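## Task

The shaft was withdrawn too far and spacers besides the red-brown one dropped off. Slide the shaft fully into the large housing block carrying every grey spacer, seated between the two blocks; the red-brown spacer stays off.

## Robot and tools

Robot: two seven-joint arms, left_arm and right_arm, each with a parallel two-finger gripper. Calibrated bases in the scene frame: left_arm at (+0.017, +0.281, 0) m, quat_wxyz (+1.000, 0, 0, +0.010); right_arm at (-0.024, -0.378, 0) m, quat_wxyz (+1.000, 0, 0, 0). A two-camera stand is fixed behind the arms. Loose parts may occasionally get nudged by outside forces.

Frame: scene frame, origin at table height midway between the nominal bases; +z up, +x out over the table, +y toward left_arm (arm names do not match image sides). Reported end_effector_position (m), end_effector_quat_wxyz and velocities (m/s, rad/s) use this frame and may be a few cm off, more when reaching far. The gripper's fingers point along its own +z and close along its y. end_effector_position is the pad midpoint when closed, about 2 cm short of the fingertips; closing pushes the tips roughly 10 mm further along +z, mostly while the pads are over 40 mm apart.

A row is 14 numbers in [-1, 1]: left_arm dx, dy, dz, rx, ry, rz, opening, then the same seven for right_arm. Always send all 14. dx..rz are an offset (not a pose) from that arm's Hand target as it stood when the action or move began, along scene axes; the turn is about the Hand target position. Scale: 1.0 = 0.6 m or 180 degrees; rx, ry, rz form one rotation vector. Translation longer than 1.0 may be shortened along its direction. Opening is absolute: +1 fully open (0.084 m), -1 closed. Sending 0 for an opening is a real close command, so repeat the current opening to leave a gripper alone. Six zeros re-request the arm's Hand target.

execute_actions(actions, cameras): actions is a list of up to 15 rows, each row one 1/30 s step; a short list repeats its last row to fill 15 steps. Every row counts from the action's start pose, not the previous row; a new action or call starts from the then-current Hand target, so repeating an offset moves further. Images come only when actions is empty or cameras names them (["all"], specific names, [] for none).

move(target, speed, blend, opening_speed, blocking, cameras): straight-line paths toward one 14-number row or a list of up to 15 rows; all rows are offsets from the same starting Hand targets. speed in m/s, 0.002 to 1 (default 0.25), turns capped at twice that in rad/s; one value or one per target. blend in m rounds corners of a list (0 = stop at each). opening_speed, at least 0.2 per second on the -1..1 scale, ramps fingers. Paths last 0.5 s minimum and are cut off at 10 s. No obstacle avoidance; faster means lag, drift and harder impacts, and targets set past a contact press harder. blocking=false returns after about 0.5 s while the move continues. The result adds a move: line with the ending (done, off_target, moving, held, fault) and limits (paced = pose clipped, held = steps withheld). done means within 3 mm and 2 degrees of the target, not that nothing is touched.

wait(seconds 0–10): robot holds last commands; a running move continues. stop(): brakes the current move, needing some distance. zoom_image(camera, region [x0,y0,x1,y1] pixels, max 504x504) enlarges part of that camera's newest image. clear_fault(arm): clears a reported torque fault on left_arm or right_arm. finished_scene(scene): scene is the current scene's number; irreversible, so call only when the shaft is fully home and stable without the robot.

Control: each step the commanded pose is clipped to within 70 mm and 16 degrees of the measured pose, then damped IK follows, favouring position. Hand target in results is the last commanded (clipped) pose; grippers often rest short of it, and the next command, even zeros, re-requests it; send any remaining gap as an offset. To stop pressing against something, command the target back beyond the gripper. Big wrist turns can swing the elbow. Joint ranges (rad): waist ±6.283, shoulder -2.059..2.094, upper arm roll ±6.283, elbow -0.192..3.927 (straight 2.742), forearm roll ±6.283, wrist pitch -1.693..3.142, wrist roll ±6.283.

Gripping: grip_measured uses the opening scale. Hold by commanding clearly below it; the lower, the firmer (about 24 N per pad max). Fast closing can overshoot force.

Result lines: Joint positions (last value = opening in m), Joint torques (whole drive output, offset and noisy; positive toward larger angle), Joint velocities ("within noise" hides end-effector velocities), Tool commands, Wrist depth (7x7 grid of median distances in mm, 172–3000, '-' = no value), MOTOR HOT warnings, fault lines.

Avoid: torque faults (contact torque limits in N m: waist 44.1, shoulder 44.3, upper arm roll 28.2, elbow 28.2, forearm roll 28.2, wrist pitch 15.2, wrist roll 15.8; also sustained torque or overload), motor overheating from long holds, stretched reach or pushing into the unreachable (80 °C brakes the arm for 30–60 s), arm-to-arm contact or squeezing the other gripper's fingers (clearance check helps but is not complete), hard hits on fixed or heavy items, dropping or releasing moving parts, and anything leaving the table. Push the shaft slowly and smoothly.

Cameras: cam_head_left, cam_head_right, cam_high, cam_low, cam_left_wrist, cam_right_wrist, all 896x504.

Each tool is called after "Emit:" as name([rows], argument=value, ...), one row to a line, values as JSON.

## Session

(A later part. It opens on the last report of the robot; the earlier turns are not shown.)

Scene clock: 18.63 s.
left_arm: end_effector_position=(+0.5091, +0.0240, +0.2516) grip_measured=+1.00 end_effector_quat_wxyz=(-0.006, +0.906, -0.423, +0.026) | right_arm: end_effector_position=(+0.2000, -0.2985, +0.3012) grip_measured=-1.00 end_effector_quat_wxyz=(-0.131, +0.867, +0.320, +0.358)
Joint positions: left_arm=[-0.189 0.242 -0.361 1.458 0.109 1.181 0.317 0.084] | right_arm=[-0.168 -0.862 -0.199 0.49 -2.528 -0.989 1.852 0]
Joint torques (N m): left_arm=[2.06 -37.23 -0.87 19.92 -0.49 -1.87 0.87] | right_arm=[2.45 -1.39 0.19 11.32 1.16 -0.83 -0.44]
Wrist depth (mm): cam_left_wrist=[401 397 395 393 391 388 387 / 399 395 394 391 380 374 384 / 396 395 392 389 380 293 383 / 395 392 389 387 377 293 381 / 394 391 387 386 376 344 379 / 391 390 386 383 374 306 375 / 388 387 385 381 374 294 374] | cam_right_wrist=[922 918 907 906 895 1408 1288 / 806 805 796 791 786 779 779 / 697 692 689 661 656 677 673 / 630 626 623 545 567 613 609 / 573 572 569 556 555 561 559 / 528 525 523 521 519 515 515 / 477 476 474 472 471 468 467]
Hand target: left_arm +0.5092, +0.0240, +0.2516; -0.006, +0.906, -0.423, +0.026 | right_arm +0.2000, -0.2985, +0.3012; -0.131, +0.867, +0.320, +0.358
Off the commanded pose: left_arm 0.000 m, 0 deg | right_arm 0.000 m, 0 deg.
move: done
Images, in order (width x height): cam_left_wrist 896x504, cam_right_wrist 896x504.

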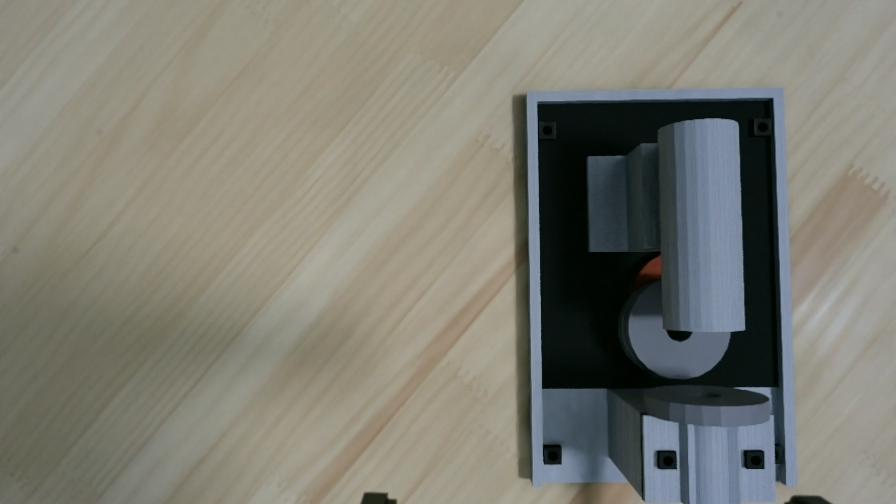

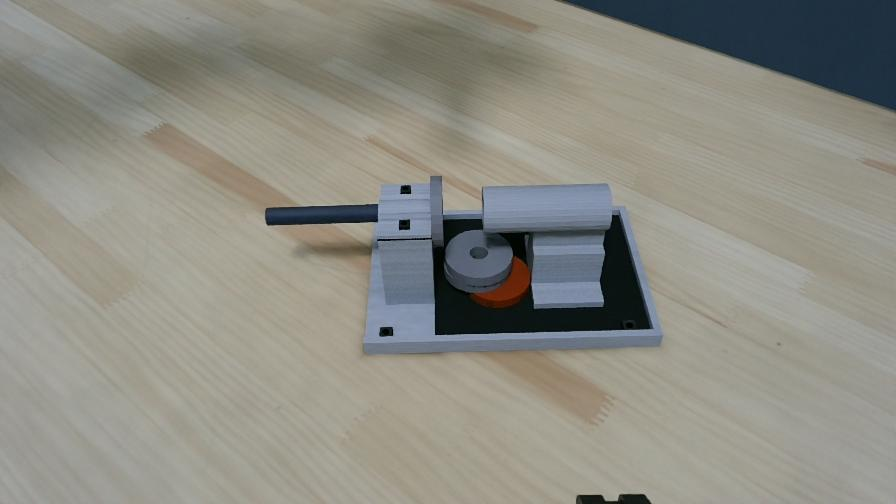

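Emit:
move(target=[0,0,0,0,0,0,1,0.333,0.3,-0.367,0,0,0,-1], cameras=["cam_left_wrist","cam_right_wrist","cam_low","cam_high"])

Emit:
zoom_image(camera="cam_low", region=[390, 210, 520, 310])

Scene clock: 24.30 s.
left_arm: end_effector_position=(+0.5092, +0.0240, +0.2516) grip_measured=+1.00 end_effector_quat_wxyz=(-0.006, +0.906, -0.423, +0.026) | right_arm: end_effector_position=(+0.3998, -0.1185, +0.0810) grip_measured=-1.00 end_effector_quat_wxyz=(-0.131, +0.867, +0.320, +0.358)
Joint positions: left_arm=[-0.189 0.242 -0.361 1.458 0.109 1.181 0.317 0.084] | right_arm=[0.71 0.331 -0.357 0.497 -0.527 -0.661 0.27 0]
Joint torques (N m): left_arm=[1.89 -36.21 -0.93 19.76 -0.44 -1.99 0.8] | right_arm=[2.68 -17.32 -3.24 5.83 1.97 -2.56 -0.38]
Wrist depth (mm): cam_left_wrist=[401 399 396 394 390 389 386 / 399 395 393 392 379 374 385 / 396 394 391 390 380 293 381 / 395 392 389 388 376 292 381 / 392 390 387 385 375 345 377 / 390 387 386 383 375 307 376 / 388 386 383 382 374 294 373] | cam_right_wrist=[459 455 452 450 445 443 440 / 401 400 397 394 392 389 387 / 347 346 213 330 340 338 192 / 192 190 186 289 178 178 178 / 287 286 176 180 229 191 204 / 258 256 186 212 217 219 219 / 239 238 221 225 218 220 220]
Hand target: left_arm +0.5092, +0.0240, +0.2516; -0.006, +0.906, -0.423, +0.026 | right_arm +0.3998, -0.1185, +0.0810; -0.131, +0.867, +0.320, +0.358
Off the commanded pose: left_arm 0.000 m, 0 deg | right_arm 0.000 m, 0 deg.
move: done
Images, in order (width x height): cam_high 896x504, cam_low 896x504, cam_left_wrist 896x504, cam_right_wrist 896x504.

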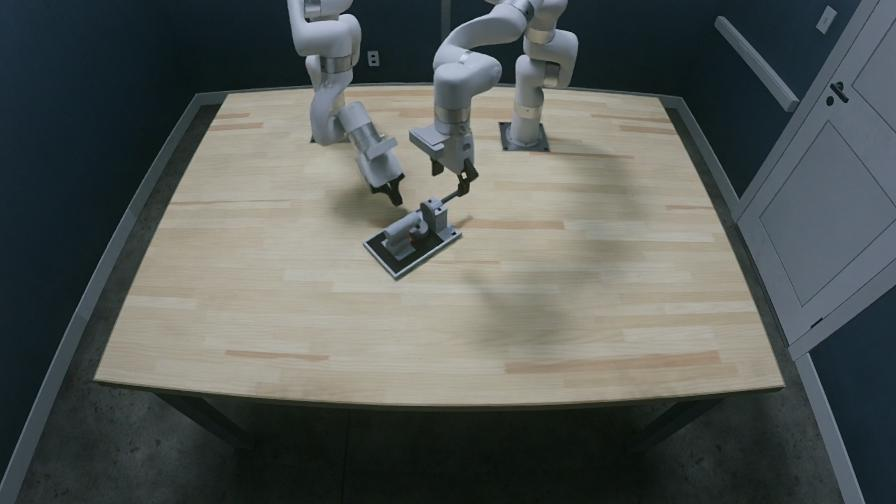

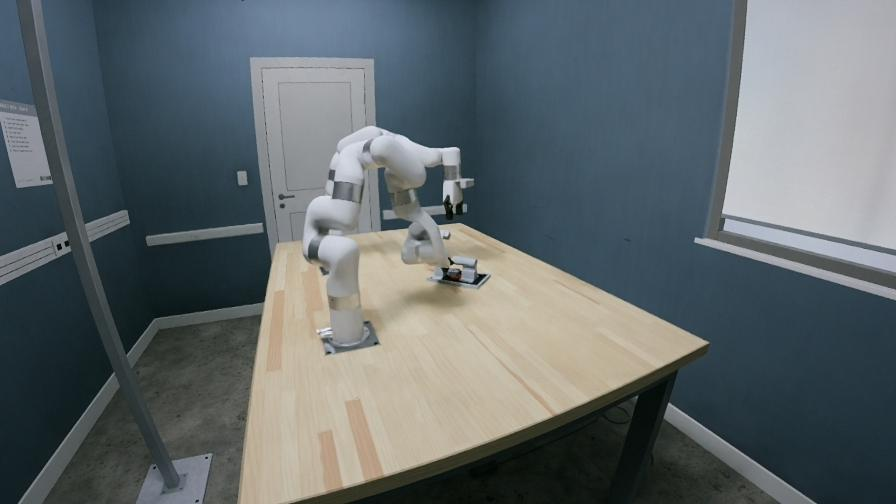

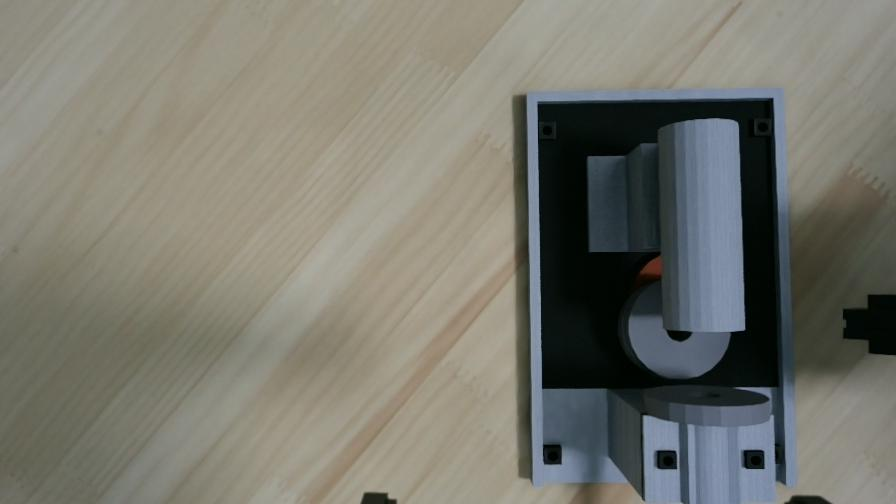

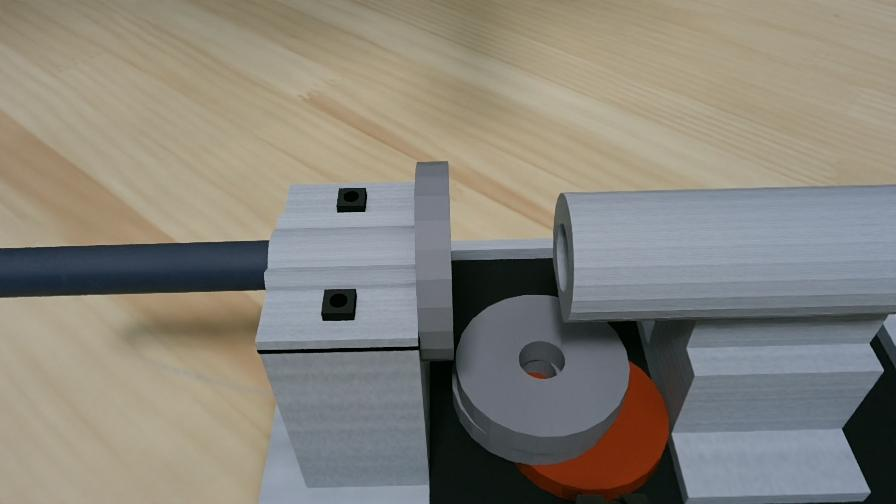

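Scaled by 3.877 from the camera's 896x504 image, which has a finer 1280x720 frame.

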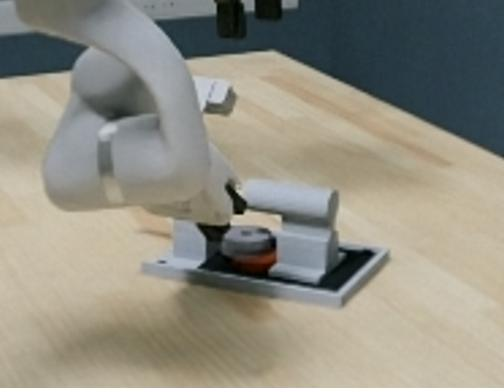

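Emit:
move(target=[0,0,0,0,0,0,1,0.0325,0.0273,-0.077,0,0,0,-1], cameras=["cam_left_wrist","cam_right_wrist"], speed=0.1)

Scene clock: 25.80 s.
left_arm: end_effector_position=(+0.5092, +0.0240, +0.2516) grip_measured=+1.00 end_effector_quat_wxyz=(-0.006, +0.906, -0.423, +0.026) | right_arm: end_effector_position=(+0.4193, -0.1021, +0.0349) grip_measured=-1.00 end_effector_quat_wxyz=(-0.131, +0.867, +0.320, +0.358)
Joint positions: left_arm=[-0.189 0.242 -0.361 1.458 0.109 1.181 0.317 0.084] | right_arm=[0.714 0.552 -0.325 0.624 -0.459 -0.753 0.273 0]
Joint torques (N m): left_arm=[1.6 -35.88 -0.83 19.87 -0.28 -1.91 0.74] | right_arm=[-3.19 -17.78 -1.33 5.48 1.52 -1.52 0.93]
Wrist depth (mm): cam_left_wrist=[402 399 396 395 392 389 386 / 399 397 395 391 380 373 385 / 397 395 391 388 379 293 382 / 394 393 389 389 377 293 381 / 393 390 387 385 375 345 327 / 390 389 386 384 374 306 370 / 389 386 384 382 374 294 373] | cam_right_wrist=[363 362 359 357 354 352 349 / 320 - - 326 324 323 321 / - - - - - - - / - - - - - - - / - - - 178 180 183 - / 204 - - 192 - 181 178 / 189 189 175 178 - 173 174]
Hand target: left_arm +0.5092, +0.0240, +0.2516; -0.006, +0.906, -0.423, +0.026 | right_arm +0.4193, -0.1021, +0.0348; -0.131, +0.867, +0.320, +0.358
Off the commanded pose: left_arm 0.000 m, 0 deg | right_arm 0.000 m, 0 deg.
move: done
Images, in order (width x height): cam_left_wrist 896x504, cam_right_wrist 896x504.

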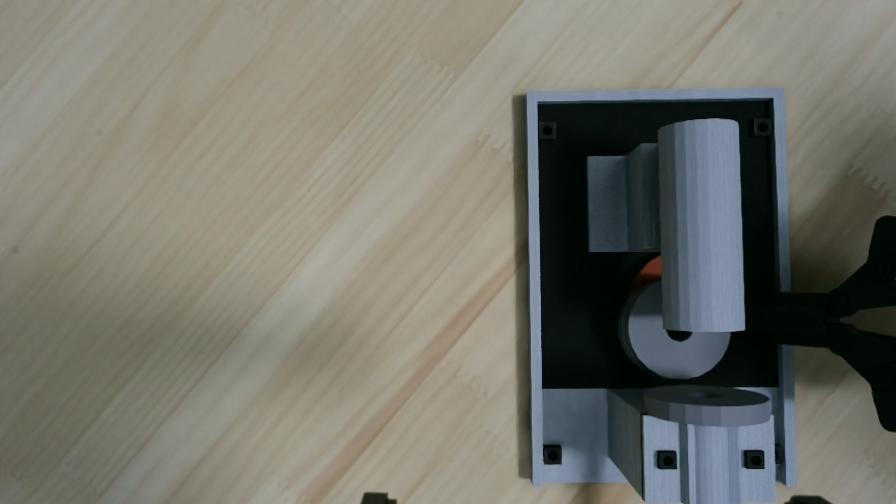

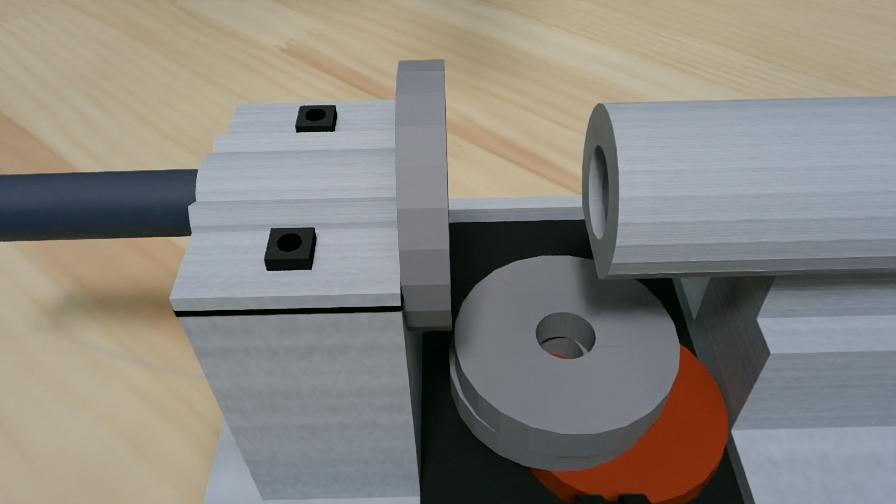

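Emit:
move(target=[0,0,0,0,0,0,1,0.0256,0.0215,-0.003,0,0,0,-1], cameras=["cam_left_wrist","cam_right_wrist"], speed=0.05)

Scene clock: 26.87 s.
left_arm: end_effector_position=(+0.5092, +0.0240, +0.2516) grip_measured=+1.00 end_effector_quat_wxyz=(-0.006, +0.906, -0.423, +0.026) | right_arm: end_effector_position=(+0.4347, -0.0892, +0.0331) grip_measured=-1.00 end_effector_quat_wxyz=(-0.131, +0.867, +0.320, +0.358)
Joint positions: left_arm=[-0.189 0.242 -0.361 1.458 0.109 1.181 0.317 0.084] | right_arm=[0.707 0.581 -0.308 0.694 -0.466 -0.715 0.297 0]
Joint torques (N m): left_arm=[1.76 -35.37 -0.91 19.9 -0.37 -1.93 0.76] | right_arm=[-2.39 -20.11 -0.88 7.68 -0.53 -0.94 0.73]
Wrist depth (mm): cam_left_wrist=[400 399 397 394 392 388 386 / 399 396 394 392 381 374 385 / 397 394 391 390 379 293 381 / 396 392 390 387 377 293 318 / 393 392 388 386 375 345 321 / 391 389 386 384 373 307 317 / 388 387 384 381 374 294 374] | cam_right_wrist=[359 358 355 352 349 348 345 / 316 315 312 309 307 306 303 / 282 - - - - - - / - - - - - - - / - - - - - - - / - - - - - 183 - / - - - 176 - - -]
Hand target: left_arm +0.5092, +0.0240, +0.2516; -0.006, +0.906, -0.423, +0.026 | right_arm +0.4347, -0.0892, +0.0330; -0.131, +0.867, +0.320, +0.358
Off the commanded pose: left_arm 0.000 m, 0 deg | right_arm 0.000 m, 0 deg.
move: done
Images, in order (width x height): cam_left_wrist 896x504, cam_right_wrist 896x504.

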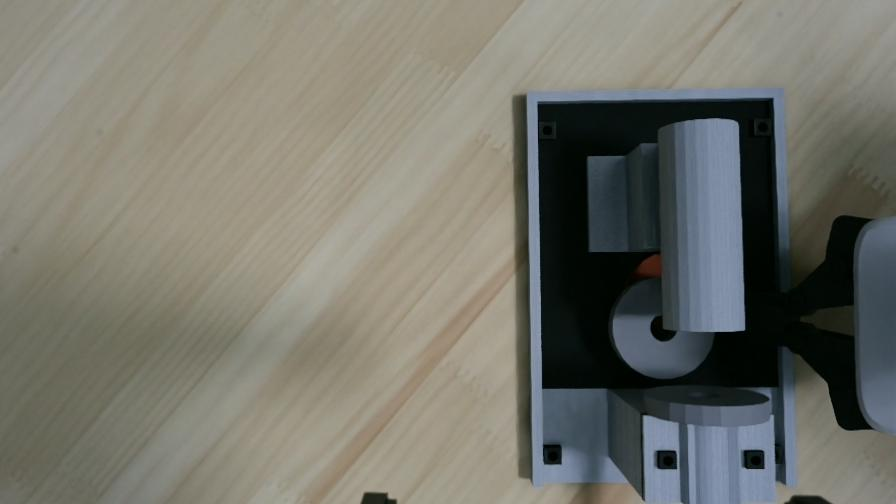

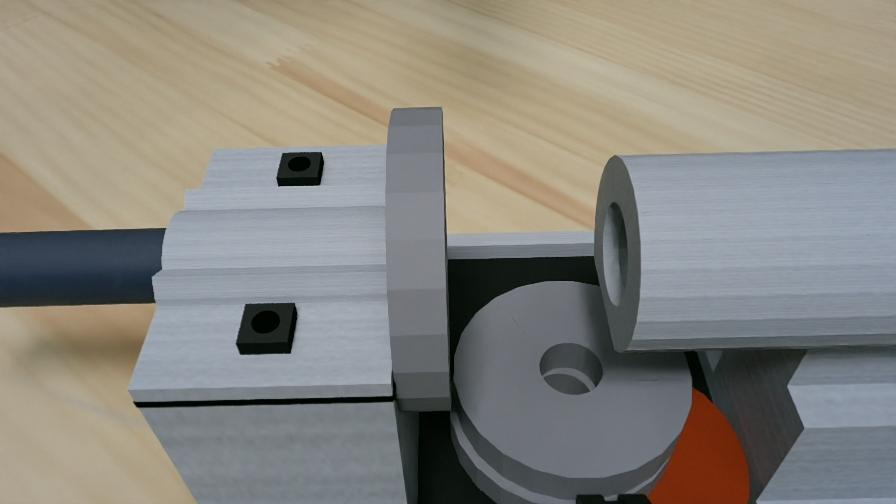

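Emit:
move(target=[0,0,0,0,0,0,1,0.0435,0.0365,0,0,0,0,-1], cameras=["cam_left_wrist","cam_right_wrist"], speed=0.05)

Scene clock: 28.13 s.
left_arm: end_effector_position=(+0.5092, +0.0240, +0.2516) grip_measured=+1.00 end_effector_quat_wxyz=(-0.006, +0.906, -0.423, +0.026) | right_arm: end_effector_position=(+0.4607, -0.0673, +0.0331) grip_measured=-1.00 end_effector_quat_wxyz=(-0.131, +0.867, +0.320, +0.358)
Joint positions: left_arm=[-0.189 0.242 -0.361 1.458 0.109 1.181 0.317 0.084] | right_arm=[0.686 0.623 -0.277 0.815 -0.489 -0.642 0.341 0]
Joint torques (N m): left_arm=[1.57 -34.95 -0.94 19.8 -0.24 -1.86 0.7] | right_arm=[-2.59 -20.66 -0.89 7.96 -0.69 -0.72 0.75]
Wrist depth (mm): cam_left_wrist=[401 398 397 393 391 389 386 / 399 395 393 390 380 375 384 / 396 394 391 390 379 293 381 / 395 392 388 388 378 287 283 / 392 390 388 386 347 324 281 / 390 389 386 383 374 306 281 / 389 387 384 382 373 294 372] | cam_right_wrist=[359 357 354 352 350 347 345 / 315 313 310 309 308 306 304 / 271 270 269 268 266 265 264 / 253 253 251 242 241 240 239 / - - - - - - - / - - - - - - - / - - - - - - -]
Hand target: left_arm +0.5092, +0.0240, +0.2516; -0.006, +0.906, -0.423, +0.026 | right_arm +0.4608, -0.0673, +0.0330; -0.131, +0.867, +0.320, +0.358
Off the commanded pose: left_arm 0.000 m, 0 deg | right_arm 0.000 m, 0 deg.
move: done
Images, in order (width x height): cam_left_wrist 896x504, cam_right_wrist 896x504.

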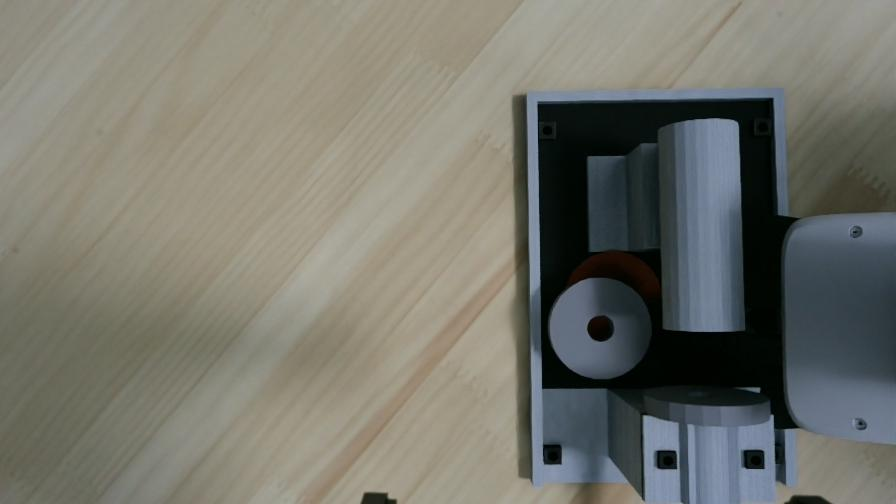

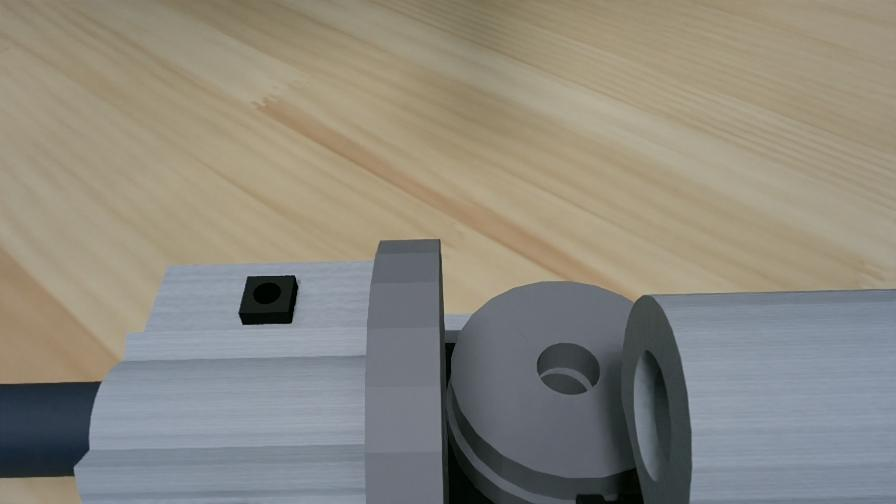

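Emit:
move([
  [0,0,0,0,0,0,1,-0.18,-0.152,0.235,0,0,0,-1],
  [0,-0.086,-0.186,-0.0102,0.0158,0.5,0.57,-0.36,-0.3,0.3,0,0,0,-1],
], cameras=["cam_left_wrist","cam_right_wrist"])

Emit:
zoom_image(camera="cam_right_wrist", region=[360, 140, 680, 360])

Scene clock: 34.97 s.
left_arm: end_effector_position=(+0.5092, -0.0276, +0.1400) grip_measured=+0.56 end_effector_quat_wxyz=(+0.000, +0.940, +0.342, +0.000) | right_arm: end_effector_position=(+0.2448, -0.2473, +0.2130) grip_measured=-1.00 end_effector_quat_wxyz=(-0.131, +0.867, +0.320, +0.358)
Joint positions: left_arm=[-0.431 0.452 -0.179 1.456 0.093 1.012 -1.318 0.068] | right_arm=[0.669 -1.479 -0.775 -0.068 -0.797 0.648 0.021 0]
Joint torques (N m): left_arm=[-2.67 -37.59 -0.97 18.19 0.8 -2.94 -0.76] | right_arm=[-2.64 2.36 6.59 8.49 1.3 -1.44 -0.43]
Wrist depth (mm): cam_left_wrist=[271 272 271 272 273 273 273 / 272 272 271 272 272 273 273 / 271 271 272 272 272 272 272 / 271 271 272 271 271 272 272 / 271 271 271 272 272 272 272 / 270 271 265 263 257 263 263 / 271 270 265 239 234 257 264] | cam_right_wrist=[733 731 722 713 683 707 1172 / 642 638 633 629 623 620 617 / 556 552 530 416 414 537 534 / 502 500 497 449 457 479 486 / 459 457 453 444 439 438 444 / 421 420 409 416 414 412 409 / 381 380 378 376 376 373 372]
Hand target: left_arm +0.5092, -0.0276, +0.1400; +0.000, +0.940, +0.342, +0.000 | right_arm +0.2448, -0.2473, +0.2130; -0.131, +0.867, +0.320, +0.358
Off the commanded pose: left_arm 0.000 m, 0 deg | right_arm 0.000 m, 0 deg.
move: done
Images, in order (width x height): cam_left_wrist 896x504, cam_right_wrist 896x504.

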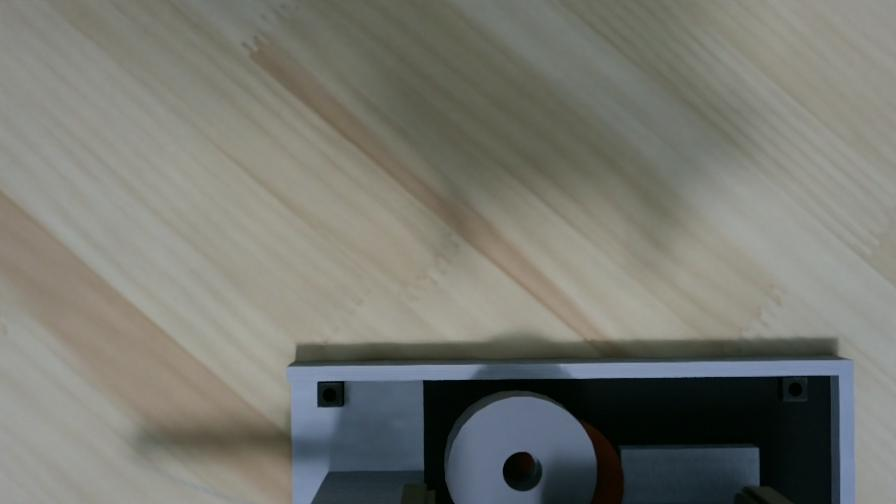

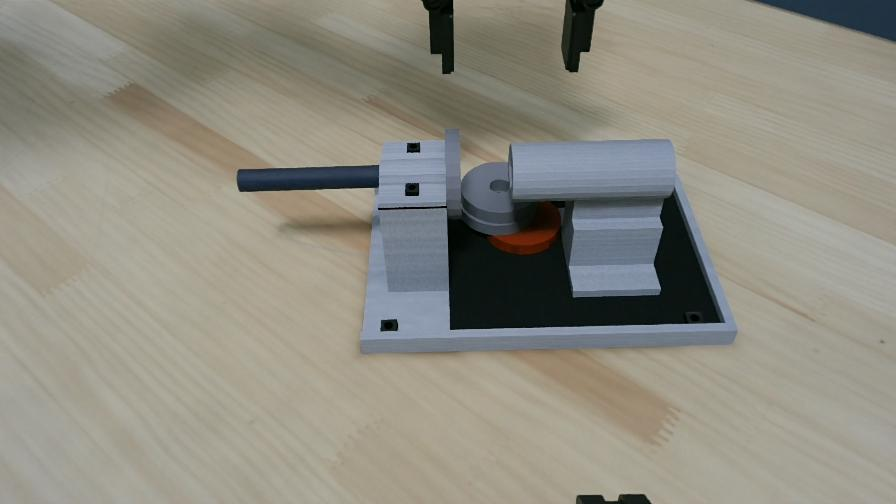

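Scaled by 1.575 from the camera's 896x504 image, which has a finer 1280x720 frame.

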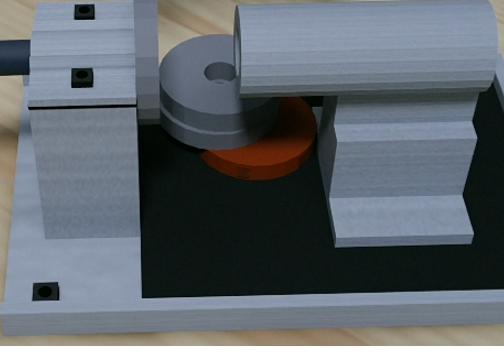

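Emit:
move([
  [-0.0092,-0.0033,-0.1,0,0,0,0.57,0,0,0,0,0,0,-1],
  [-0.0092,-0.0033,-0.164,0,0,0,0.57,0,0,0,0,0,0,-1],
], speed=[0.15,0.05], cameras=["cam_left_wrist","cam_right_wrist"])

Emit:
zoom_image(camera="cam_right_wrist", region=[360, 80, 680, 300])

Scene clock: 37.47 s.
left_arm: end_effector_position=(+0.5039, -0.0294, +0.0419) grip_measured=+0.56 end_effector_quat_wxyz=(+0.000, +0.940, +0.342, +0.001) | right_arm: end_effector_position=(+0.2448, -0.2473, +0.2130) grip_measured=-1.00 end_effector_quat_wxyz=(-0.131, +0.867, +0.320, +0.358)
Joint positions: left_arm=[-0.447 0.591 -0.161 1.366 0.129 0.784 -1.35 0.068] | right_arm=[0.669 -1.479 -0.775 -0.068 -0.797 0.648 0.021 0]
Joint torques (N m): left_arm=[-12.22 -20.83 -9.65 6.93 -0.79 -1.01 -1.26] | right_arm=[-2.89 2.39 6.52 8.71 1.23 -1.65 -0.35]
Wrist depth (mm): cam_left_wrist=[174 174 174 174 175 175 175 / 174 174 174 175 174 175 175 / 174 174 174 174 174 175 175 / 174 174 174 174 174 174 174 / 174 174 174 174 174 174 174 / 173 173 173 174 174 174 174 / 173 173 - - - - -] | cam_right_wrist=[739 728 724 383 392 703 1176 / 643 638 614 423 424 622 614 / 556 552 531 417 413 537 535 / 502 499 498 448 458 478 486 / 459 457 454 444 439 437 445 / 422 420 409 416 413 412 410 / 381 380 379 378 376 373 371]
Hand target: left_arm +0.5036, -0.0296, +0.0416; +0.000, +0.940, +0.342, +0.000 | right_arm +0.2448, -0.2473, +0.2130; -0.131, +0.867, +0.320, +0.358
Off the commanded pose: left_arm 0.000 m, 0 deg | right_arm 0.000 m, 0 deg.
move: done
Images, in order (width x height): cam_left_wrist 896x504, cam_right_wrist 896x504.

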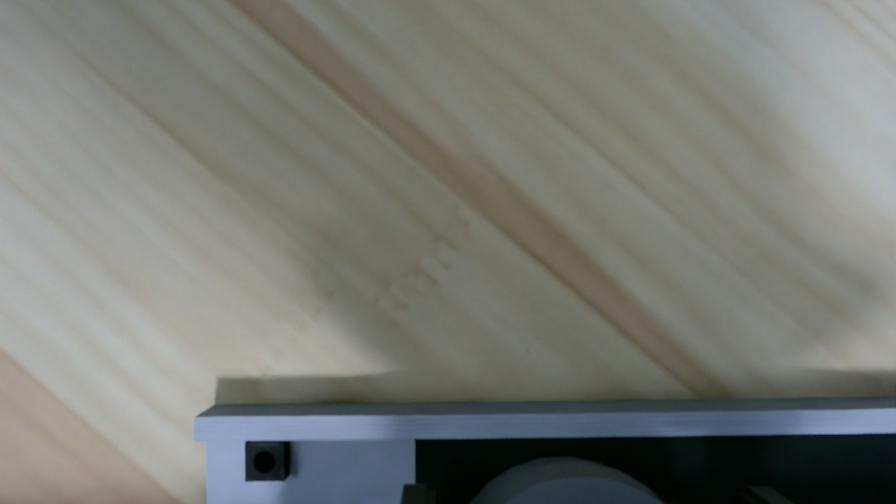

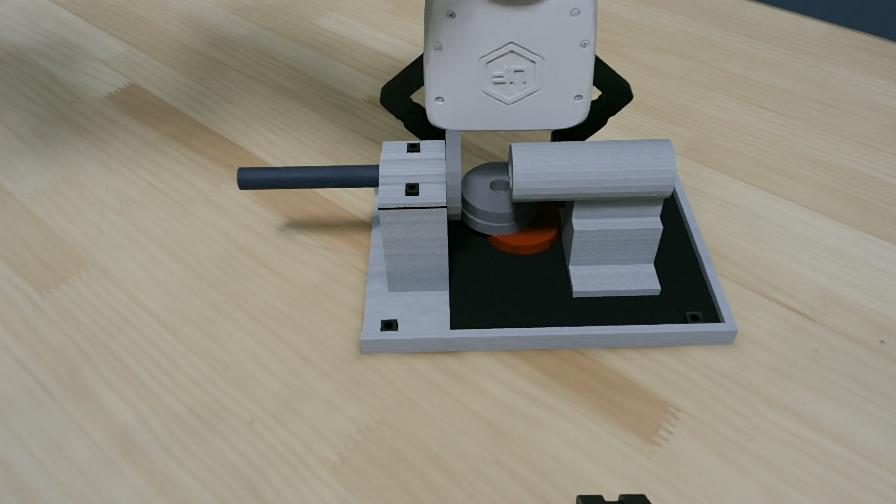

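Scaled by 1.575 from the camera's 896x504 image, which has a finer 1280x720 frame.

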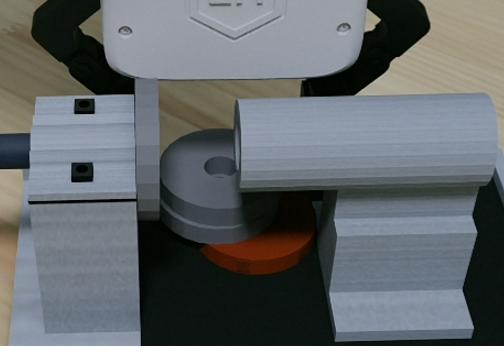

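Emit:
move(target=[0.0018,0.0013,0.004,0,0,0,0.57,0,0,0,0,0,0,-1], speed=0.05)

Emit:
move(target=[0,0,0,0,0,0,0.25,0,0,0,0,0,0,-1], opening_speed=0.5, cameras=["cam_left_wrist","cam_right_wrist"])

Scene clock: 38.47 s.
left_arm: end_effector_position=(+0.5045, -0.0289, +0.0439) grip_measured=+0.56 end_effector_quat_wxyz=(-0.001, +0.940, +0.341, +0.000) | right_arm: end_effector_position=(+0.2448, -0.2473, +0.2130) grip_measured=-1.00 end_effector_quat_wxyz=(-0.131, +0.867, +0.320, +0.358)
Joint positions: left_arm=[-0.445 0.589 -0.162 1.368 0.128 0.791 -1.347 0.068] | right_arm=[0.669 -1.479 -0.775 -0.068 -0.797 0.648 0.021 0]
Joint torques (N m): left_arm=[1.91 -45.54 -1.25 18.11 -0.39 -1.71 0.86] | right_arm=[-3.01 2.49 6.46 8.72 1.09 -1.57 -0.42]
Wrist depth (mm): cam_left_wrist=[175 175 175 175 176 176 175 / 175 175 175 175 175 175 175 / 175 175 175 175 175 175 175 / 175 175 175 175 175 175 175 / 174 175 175 175 175 175 175 / 175 174 175 175 175 175 175 / 174 174 - - - - -] | cam_right_wrist=[735 730 725 383 391 705 1176 / 642 638 614 423 423 621 617 / 555 552 531 417 414 536 535 / 503 500 498 449 456 478 486 / 458 456 455 444 438 438 445 / 421 419 408 415 414 412 410 / 381 381 378 377 375 374 372]
Hand target: left_arm +0.5047, -0.0288, +0.0440; +0.000, +0.940, +0.342, +0.000 | right_arm +0.2448, -0.2473, +0.2130; -0.131, +0.867, +0.320, +0.358
Off the commanded pose: left_arm 0.000 m, 0 deg | right_arm 0.000 m, 0 deg.
move: done

Scene clock: 39.33 s.
left_arm: end_effector_position=(+0.5047, -0.0288, +0.0441) grip_measured=+0.25 end_effector_quat_wxyz=(+0.000, +0.940, +0.342, +0.000) | right_arm: end_effector_position=(+0.2448, -0.2473, +0.2130) grip_measured=-1.00 end_effector_quat_wxyz=(-0.131, +0.867, +0.320, +0.358)
Joint positions: left_arm=[-0.445 0.588 -0.162 1.368 0.128 0.79 -1.347 0.055] | right_arm=[0.669 -1.479 -0.775 -0.068 -0.797 0.648 0.021 0]
Joint torques (N m): left_arm=[1.89 -44.53 -1.13 17.37 0.31 -2.83 0.86] | right_arm=[-2.58 2.64 6.6 8.75 1.03 -1.62 -0.44]
Wrist depth (mm): cam_left_wrist=[176 176 176 176 176 176 176 / 175 175 175 176 176 176 176 / 175 175 175 176 175 175 176 / 175 175 175 175 175 175 175 / 174 175 175 175 175 175 175 / 175 175 175 175 175 175 175 / 175 175 - - - - -] | cam_right_wrist=[735 728 724 383 392 706 1174 / 644 639 637 424 425 621 616 / 555 552 530 417 414 537 535 / 502 499 497 449 458 478 486 / 458 456 454 445 439 437 445 / 422 420 408 415 413 412 409 / 381 380 378 377 375 373 372]
Hand target: left_arm +0.5047, -0.0288, +0.0440; +0.000, +0.940, +0.342, +0.000 | right_arm +0.2448, -0.2473, +0.2130; -0.131, +0.867, +0.320, +0.358
Off the commanded pose: left_arm 0.000 m, 0 deg | right_arm 0.000 m, 0 deg.
move: done
Images, in order (width x height): cam_left_wrist 896x504, cam_right_wrist 896x504.

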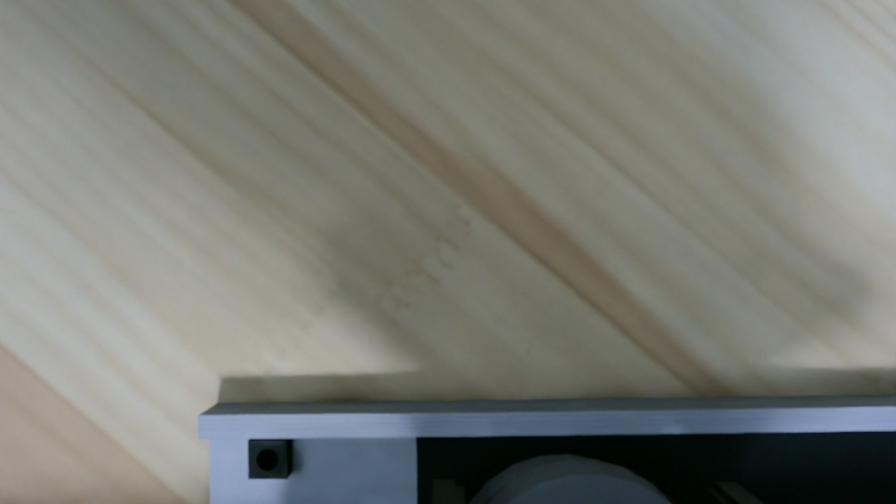

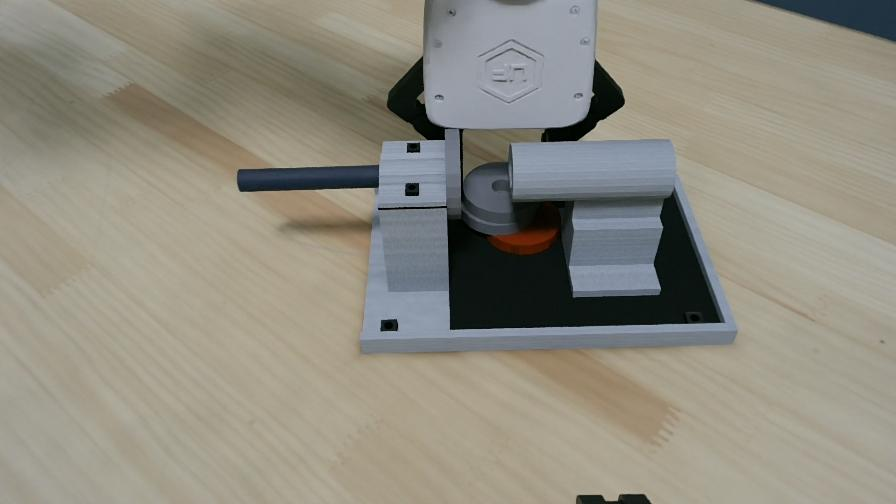

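Emit:
move(target=[0,0,0,0,0,0,0.0,0,0,0,0,0,0,-1], opening_speed=0.4, cameras=["cam_left_wrist","cam_right_wrist"])

Emit:
zoom_image(camera="cam_right_wrist", region=[400, 100, 620, 280])

Scene clock: 40.43 s.
left_arm: end_effector_position=(+0.5047, -0.0288, +0.0441) grip_measured=+0.25 end_effector_quat_wxyz=(+0.000, +0.940, +0.342, +0.000) | right_arm: end_effector_position=(+0.2448, -0.2473, +0.2130) grip_measured=-1.00 end_effector_quat_wxyz=(-0.131, +0.867, +0.320, +0.358)
Joint positions: left_arm=[-0.445 0.588 -0.162 1.368 0.128 0.79 -1.347 0.055] | right_arm=[0.669 -1.479 -0.775 -0.068 -0.797 0.648 0.021 0]
Joint torques (N m): left_arm=[1.59 -41.23 -1.31 16.12 0.32 -2.98 0.84] | right_arm=[-2.84 2.5 6.51 8.59 1.1 -1.61 -0.53]
Wrist depth (mm): cam_left_wrist=[175 176 176 176 176 176 176 / 175 175 176 176 176 176 176 / 175 175 175 175 176 175 176 / 175 175 175 175 175 175 176 / 175 175 175 175 175 175 175 / 175 175 175 175 175 175 175 / 175 175 - - - - -] | cam_right_wrist=[734 731 728 383 392 705 1182 / 644 638 636 424 425 620 616 / 556 552 529 417 414 537 535 / 502 501 497 449 457 478 486 / 460 456 455 444 440 437 445 / 421 420 409 415 414 412 409 / 381 380 379 377 375 374 372]
Hand target: left_arm +0.5047, -0.0288, +0.0440; +0.000, +0.940, +0.342, +0.000 | right_arm +0.2448, -0.2473, +0.2130; -0.131, +0.867, +0.320, +0.358
Off the commanded pose: left_arm 0.000 m, 0 deg | right_arm 0.000 m, 0 deg.
move: done
Images, in order (width x height): cam_left_wrist 896x504, cam_right_wrist 896x504.

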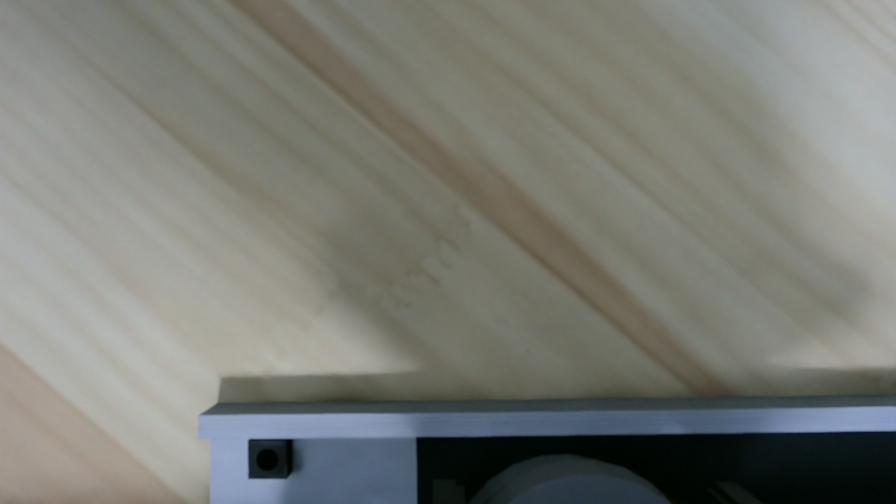

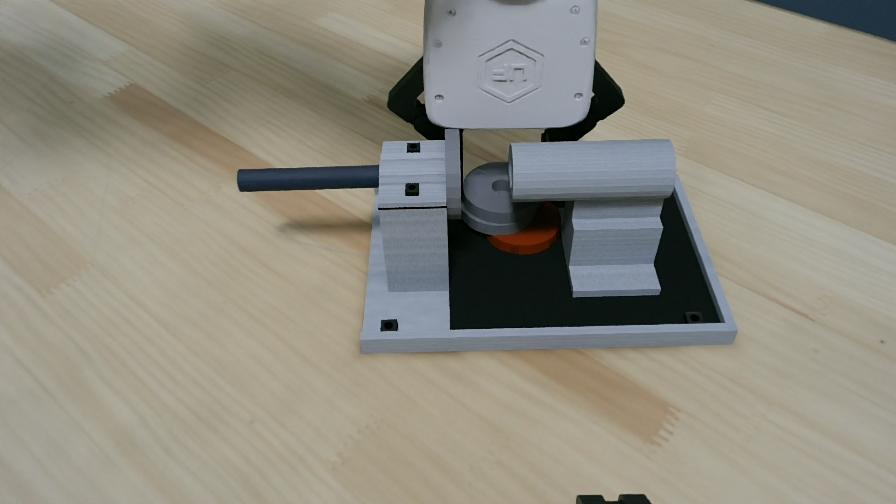

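Scaled by 2.291 from the camera's 896x504 image, which has a finer 1280x720 frame.

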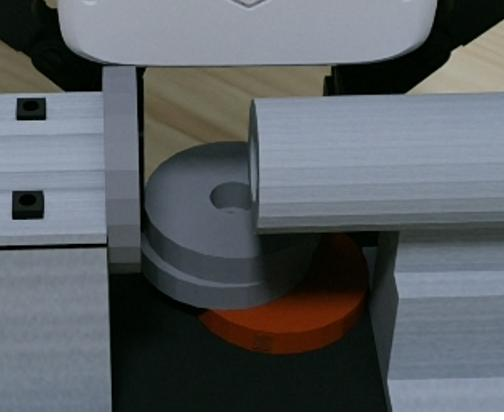

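Emit:
move([
  [0,0,0.01,0,0,0,-0.4,0,0,0,0,0,0,-1],
  [0.043,0.036,0.035,0,0,0,-0.4,0,0,0,0,0,0,-1],
  [0.043,0.036,0.2,0,0,0,-0.4,0,0,0,0,0,0,-1],
], speed=0.1, cameras=["cam_left_wrist","cam_right_wrist","cam_high"])

Scene clock: 43.40 s.
left_arm: end_effector_position=(+0.5305, -0.0072, +0.1640) grip_measured=+0.25 end_effector_quat_wxyz=(+0.000, +0.940, +0.342, +0.000) | right_arm: end_effector_position=(+0.2448, -0.2473, +0.2130) grip_measured=-1.00 end_effector_quat_wxyz=(-0.131, +0.867, +0.320, +0.358)
Joint positions: left_arm=[-0.392 0.453 -0.172 1.529 0.086 1.083 -1.264 0.054] | right_arm=[0.669 -1.479 -0.775 -0.068 -0.797 0.648 0.021 0]
Joint torques (N m): left_arm=[2.01 -44.45 -2.25 19.7 -0.57 -1.71 0.87] | right_arm=[-2.73 2.71 6.23 8.5 1.04 -1.63 -0.42]
Wrist depth (mm): cam_left_wrist=[296 296 296 296 297 297 297 / 296 296 295 295 296 296 297 / 295 295 296 295 296 296 296 / 295 296 296 295 295 296 296 / 294 294 295 295 296 295 296 / 294 295 295 295 295 296 295 / 295 294 288 281 286 287 295] | cam_right_wrist=[736 731 723 686 683 703 1176 / 644 640 633 631 626 620 617 / 556 553 531 417 414 536 535 / 502 498 497 448 457 478 485 / 460 456 455 444 439 438 446 / 422 419 408 416 414 412 409 / 381 380 378 377 376 373 372]
Hand target: left_arm +0.5305, -0.0072, +0.1640; +0.000, +0.940, +0.342, +0.000 | right_arm +0.2448, -0.2473, +0.2130; -0.131, +0.867, +0.320, +0.358
Off the commanded pose: left_arm 0.000 m, 0 deg | right_arm 0.000 m, 0 deg.
move: done
Images, in order (width x height): cam_high 896x504, cam_left_wrist 896x504, cam_right_wrist 896x504.

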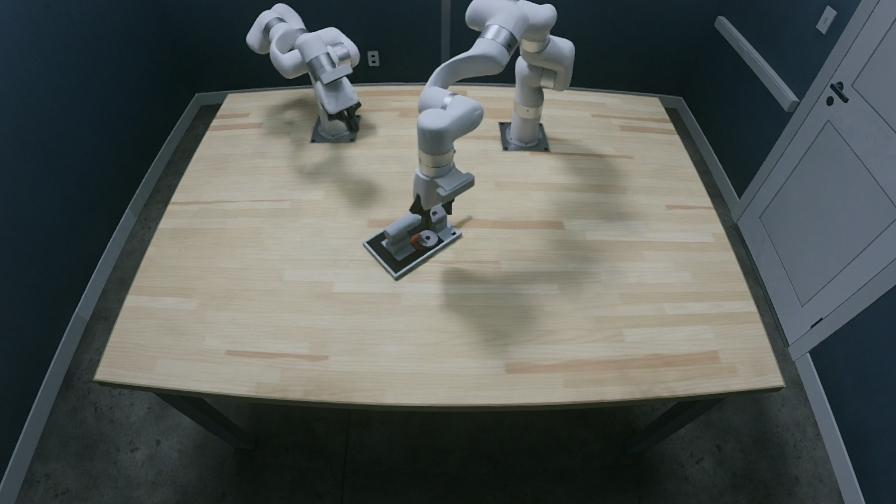

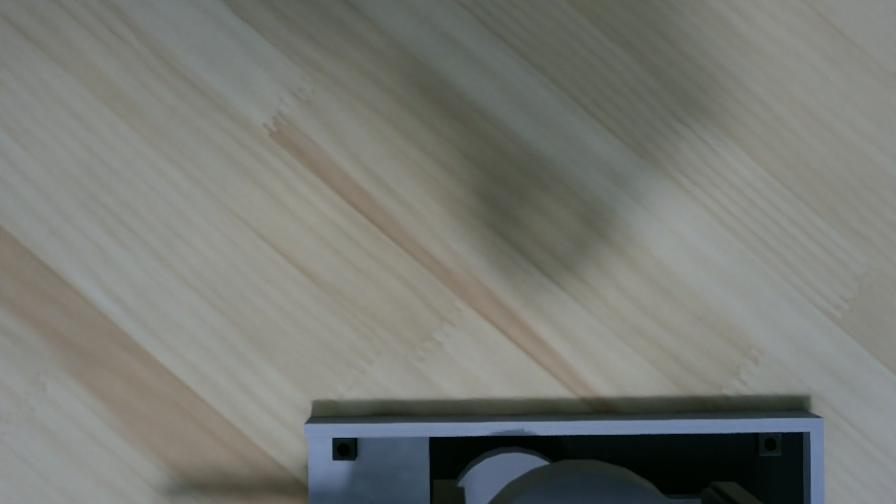

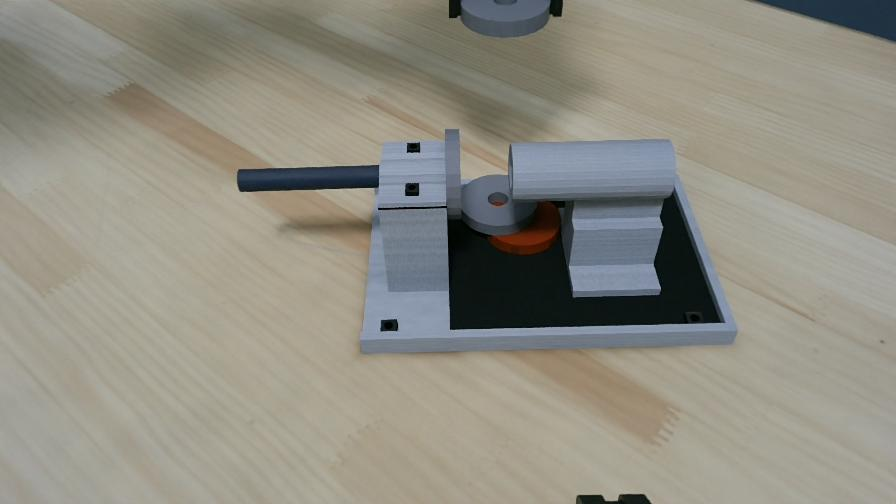

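Emit:
move([
  [-0.184,0.279,-0.18,0,0,0,-0.4,0,0,0,0,0,0,-1],
  [-0.184,0.279,-0.2355,0,0,0,-0.4,0,0,0,0,0,0,-1],
], speed=[0.25,0.05], cameras=["cam_high"])

Scene clock: 46.83 s.
left_arm: end_effector_position=(+0.4201, +0.1602, +0.0227) grip_measured=+0.25 end_effector_quat_wxyz=(+0.000, +0.940, +0.342, +0.000) | right_arm: end_effector_position=(+0.2448, -0.2473, +0.2130) grip_measured=-1.00 end_effector_quat_wxyz=(-0.131, +0.867, +0.320, +0.358)
Joint positions: left_arm=[-0.216 0.225 -0.092 0.71 0.047 0.486 -1.024 0.054] | right_arm=[0.669 -1.479 -0.775 -0.068 -0.797 0.648 0.021 0]
Joint torques (N m): left_arm=[-2.76 -25.61 0.31 15.02 0.76 -3.04 -0.76] | right_arm=[-2.94 2.33 6.59 8.79 1.15 -1.66 -0.28]
Wrist depth (mm): cam_left_wrist=[- - - - - - - / - - - - - - - / - - - - - - - / - - - - - - - / - - - - - - - / - - - - - - - / - - - - - - -] | cam_right_wrist=[737 443 719 716 711 706 1172 / 622 481 610 630 625 620 617 / 555 547 530 418 414 536 535 / 503 499 496 449 457 478 485 / 459 457 455 444 440 438 445 / 422 420 408 416 413 412 410 / 381 381 378 377 375 374 371]
Hand target: left_arm +0.4201, +0.1602, +0.0227; +0.000, +0.940, +0.342, +0.000 | right_arm +0.2448, -0.2473, +0.2130; -0.131, +0.867, +0.320, +0.358
Off the commanded pose: left_arm 0.000 m, 0 deg | right_arm 0.000 m, 0 deg.
move: done
Images, in order (width x height): cam_high 896x504.

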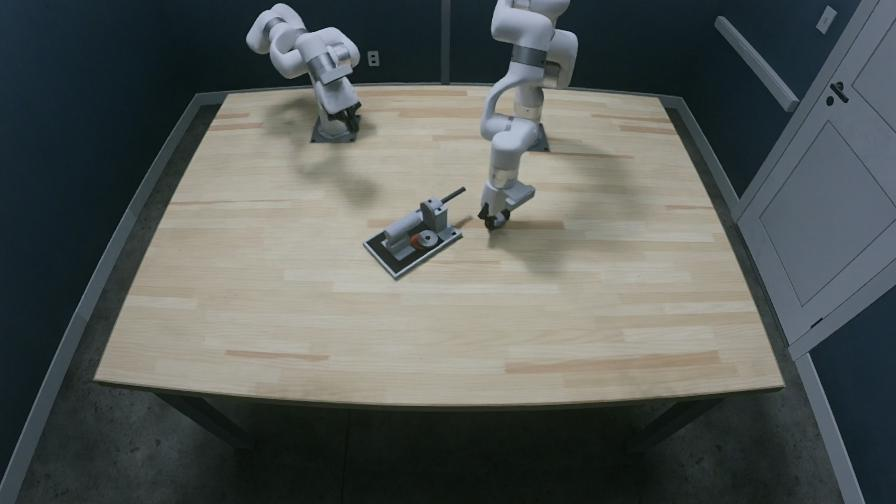

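Emit:
move([
  [0,0,0,0,0,0,0.57,0,0,0,0,0,0,-1],
  [0,0,0.25,0,0,0,0.57,0,0,0,0,0,0,-1],
], opening_speed=0.6, speed=[0.1,0.2], cameras=["cam_left_wrist"])

Scene clock: 50.20 s.
left_arm: end_effector_position=(+0.4201, +0.1602, +0.1727) grip_measured=+0.56 end_effector_quat_wxyz=(+0.000, +0.940, +0.342, +0.000) | right_arm: end_effector_position=(+0.2448, -0.2473, +0.2130) grip_measured=-1.00 end_effector_quat_wxyz=(-0.131, +0.867, +0.320, +0.358)
Joint positions: left_arm=[-0.21 -0.102 -0.101 0.837 -0.011 0.939 -0.981 0.068] | right_arm=[0.669 -1.479 -0.775 -0.068 -0.797 0.648 0.021 0]
Joint torques (N m): left_arm=[2.03 -26.79 0.86 18.79 -0.57 -1.71 0.89] | right_arm=[-2.92 2.77 6.48 8.64 1.33 -1.51 -0.55]
Wrist depth (mm): cam_left_wrist=[304 304 305 305 305 305 306 / 304 305 304 304 305 305 306 / 304 304 304 304 304 305 305 / 304 305 304 304 305 304 304 / 304 304 303 304 304 305 305 / 303 303 304 304 304 304 304 / 303 303 303 303 304 304 304] | cam_right_wrist=[738 730 721 718 711 705 1176 / 644 640 634 631 625 620 618 / 555 552 530 417 414 536 535 / 503 500 497 448 457 478 486 / 459 456 454 444 439 438 444 / 421 419 408 415 413 412 409 / 381 380 379 376 375 374 371]
Hand target: left_arm +0.4201, +0.1602, +0.1727; +0.000, +0.940, +0.342, +0.000 | right_arm +0.2448, -0.2473, +0.2130; -0.131, +0.867, +0.320, +0.358
Off the commanded pose: left_arm 0.000 m, 0 deg | right_arm 0.000 m, 0 deg.
move: done
Images, in order (width x height): cam_left_wrist 896x504.

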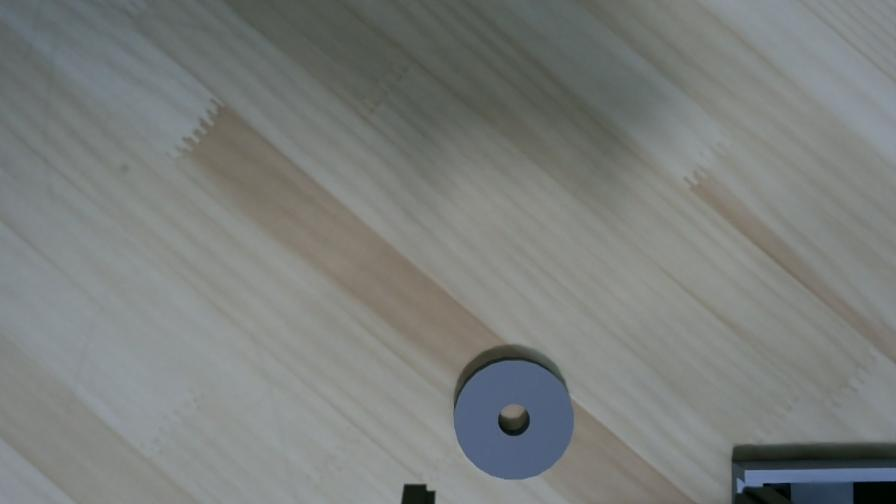

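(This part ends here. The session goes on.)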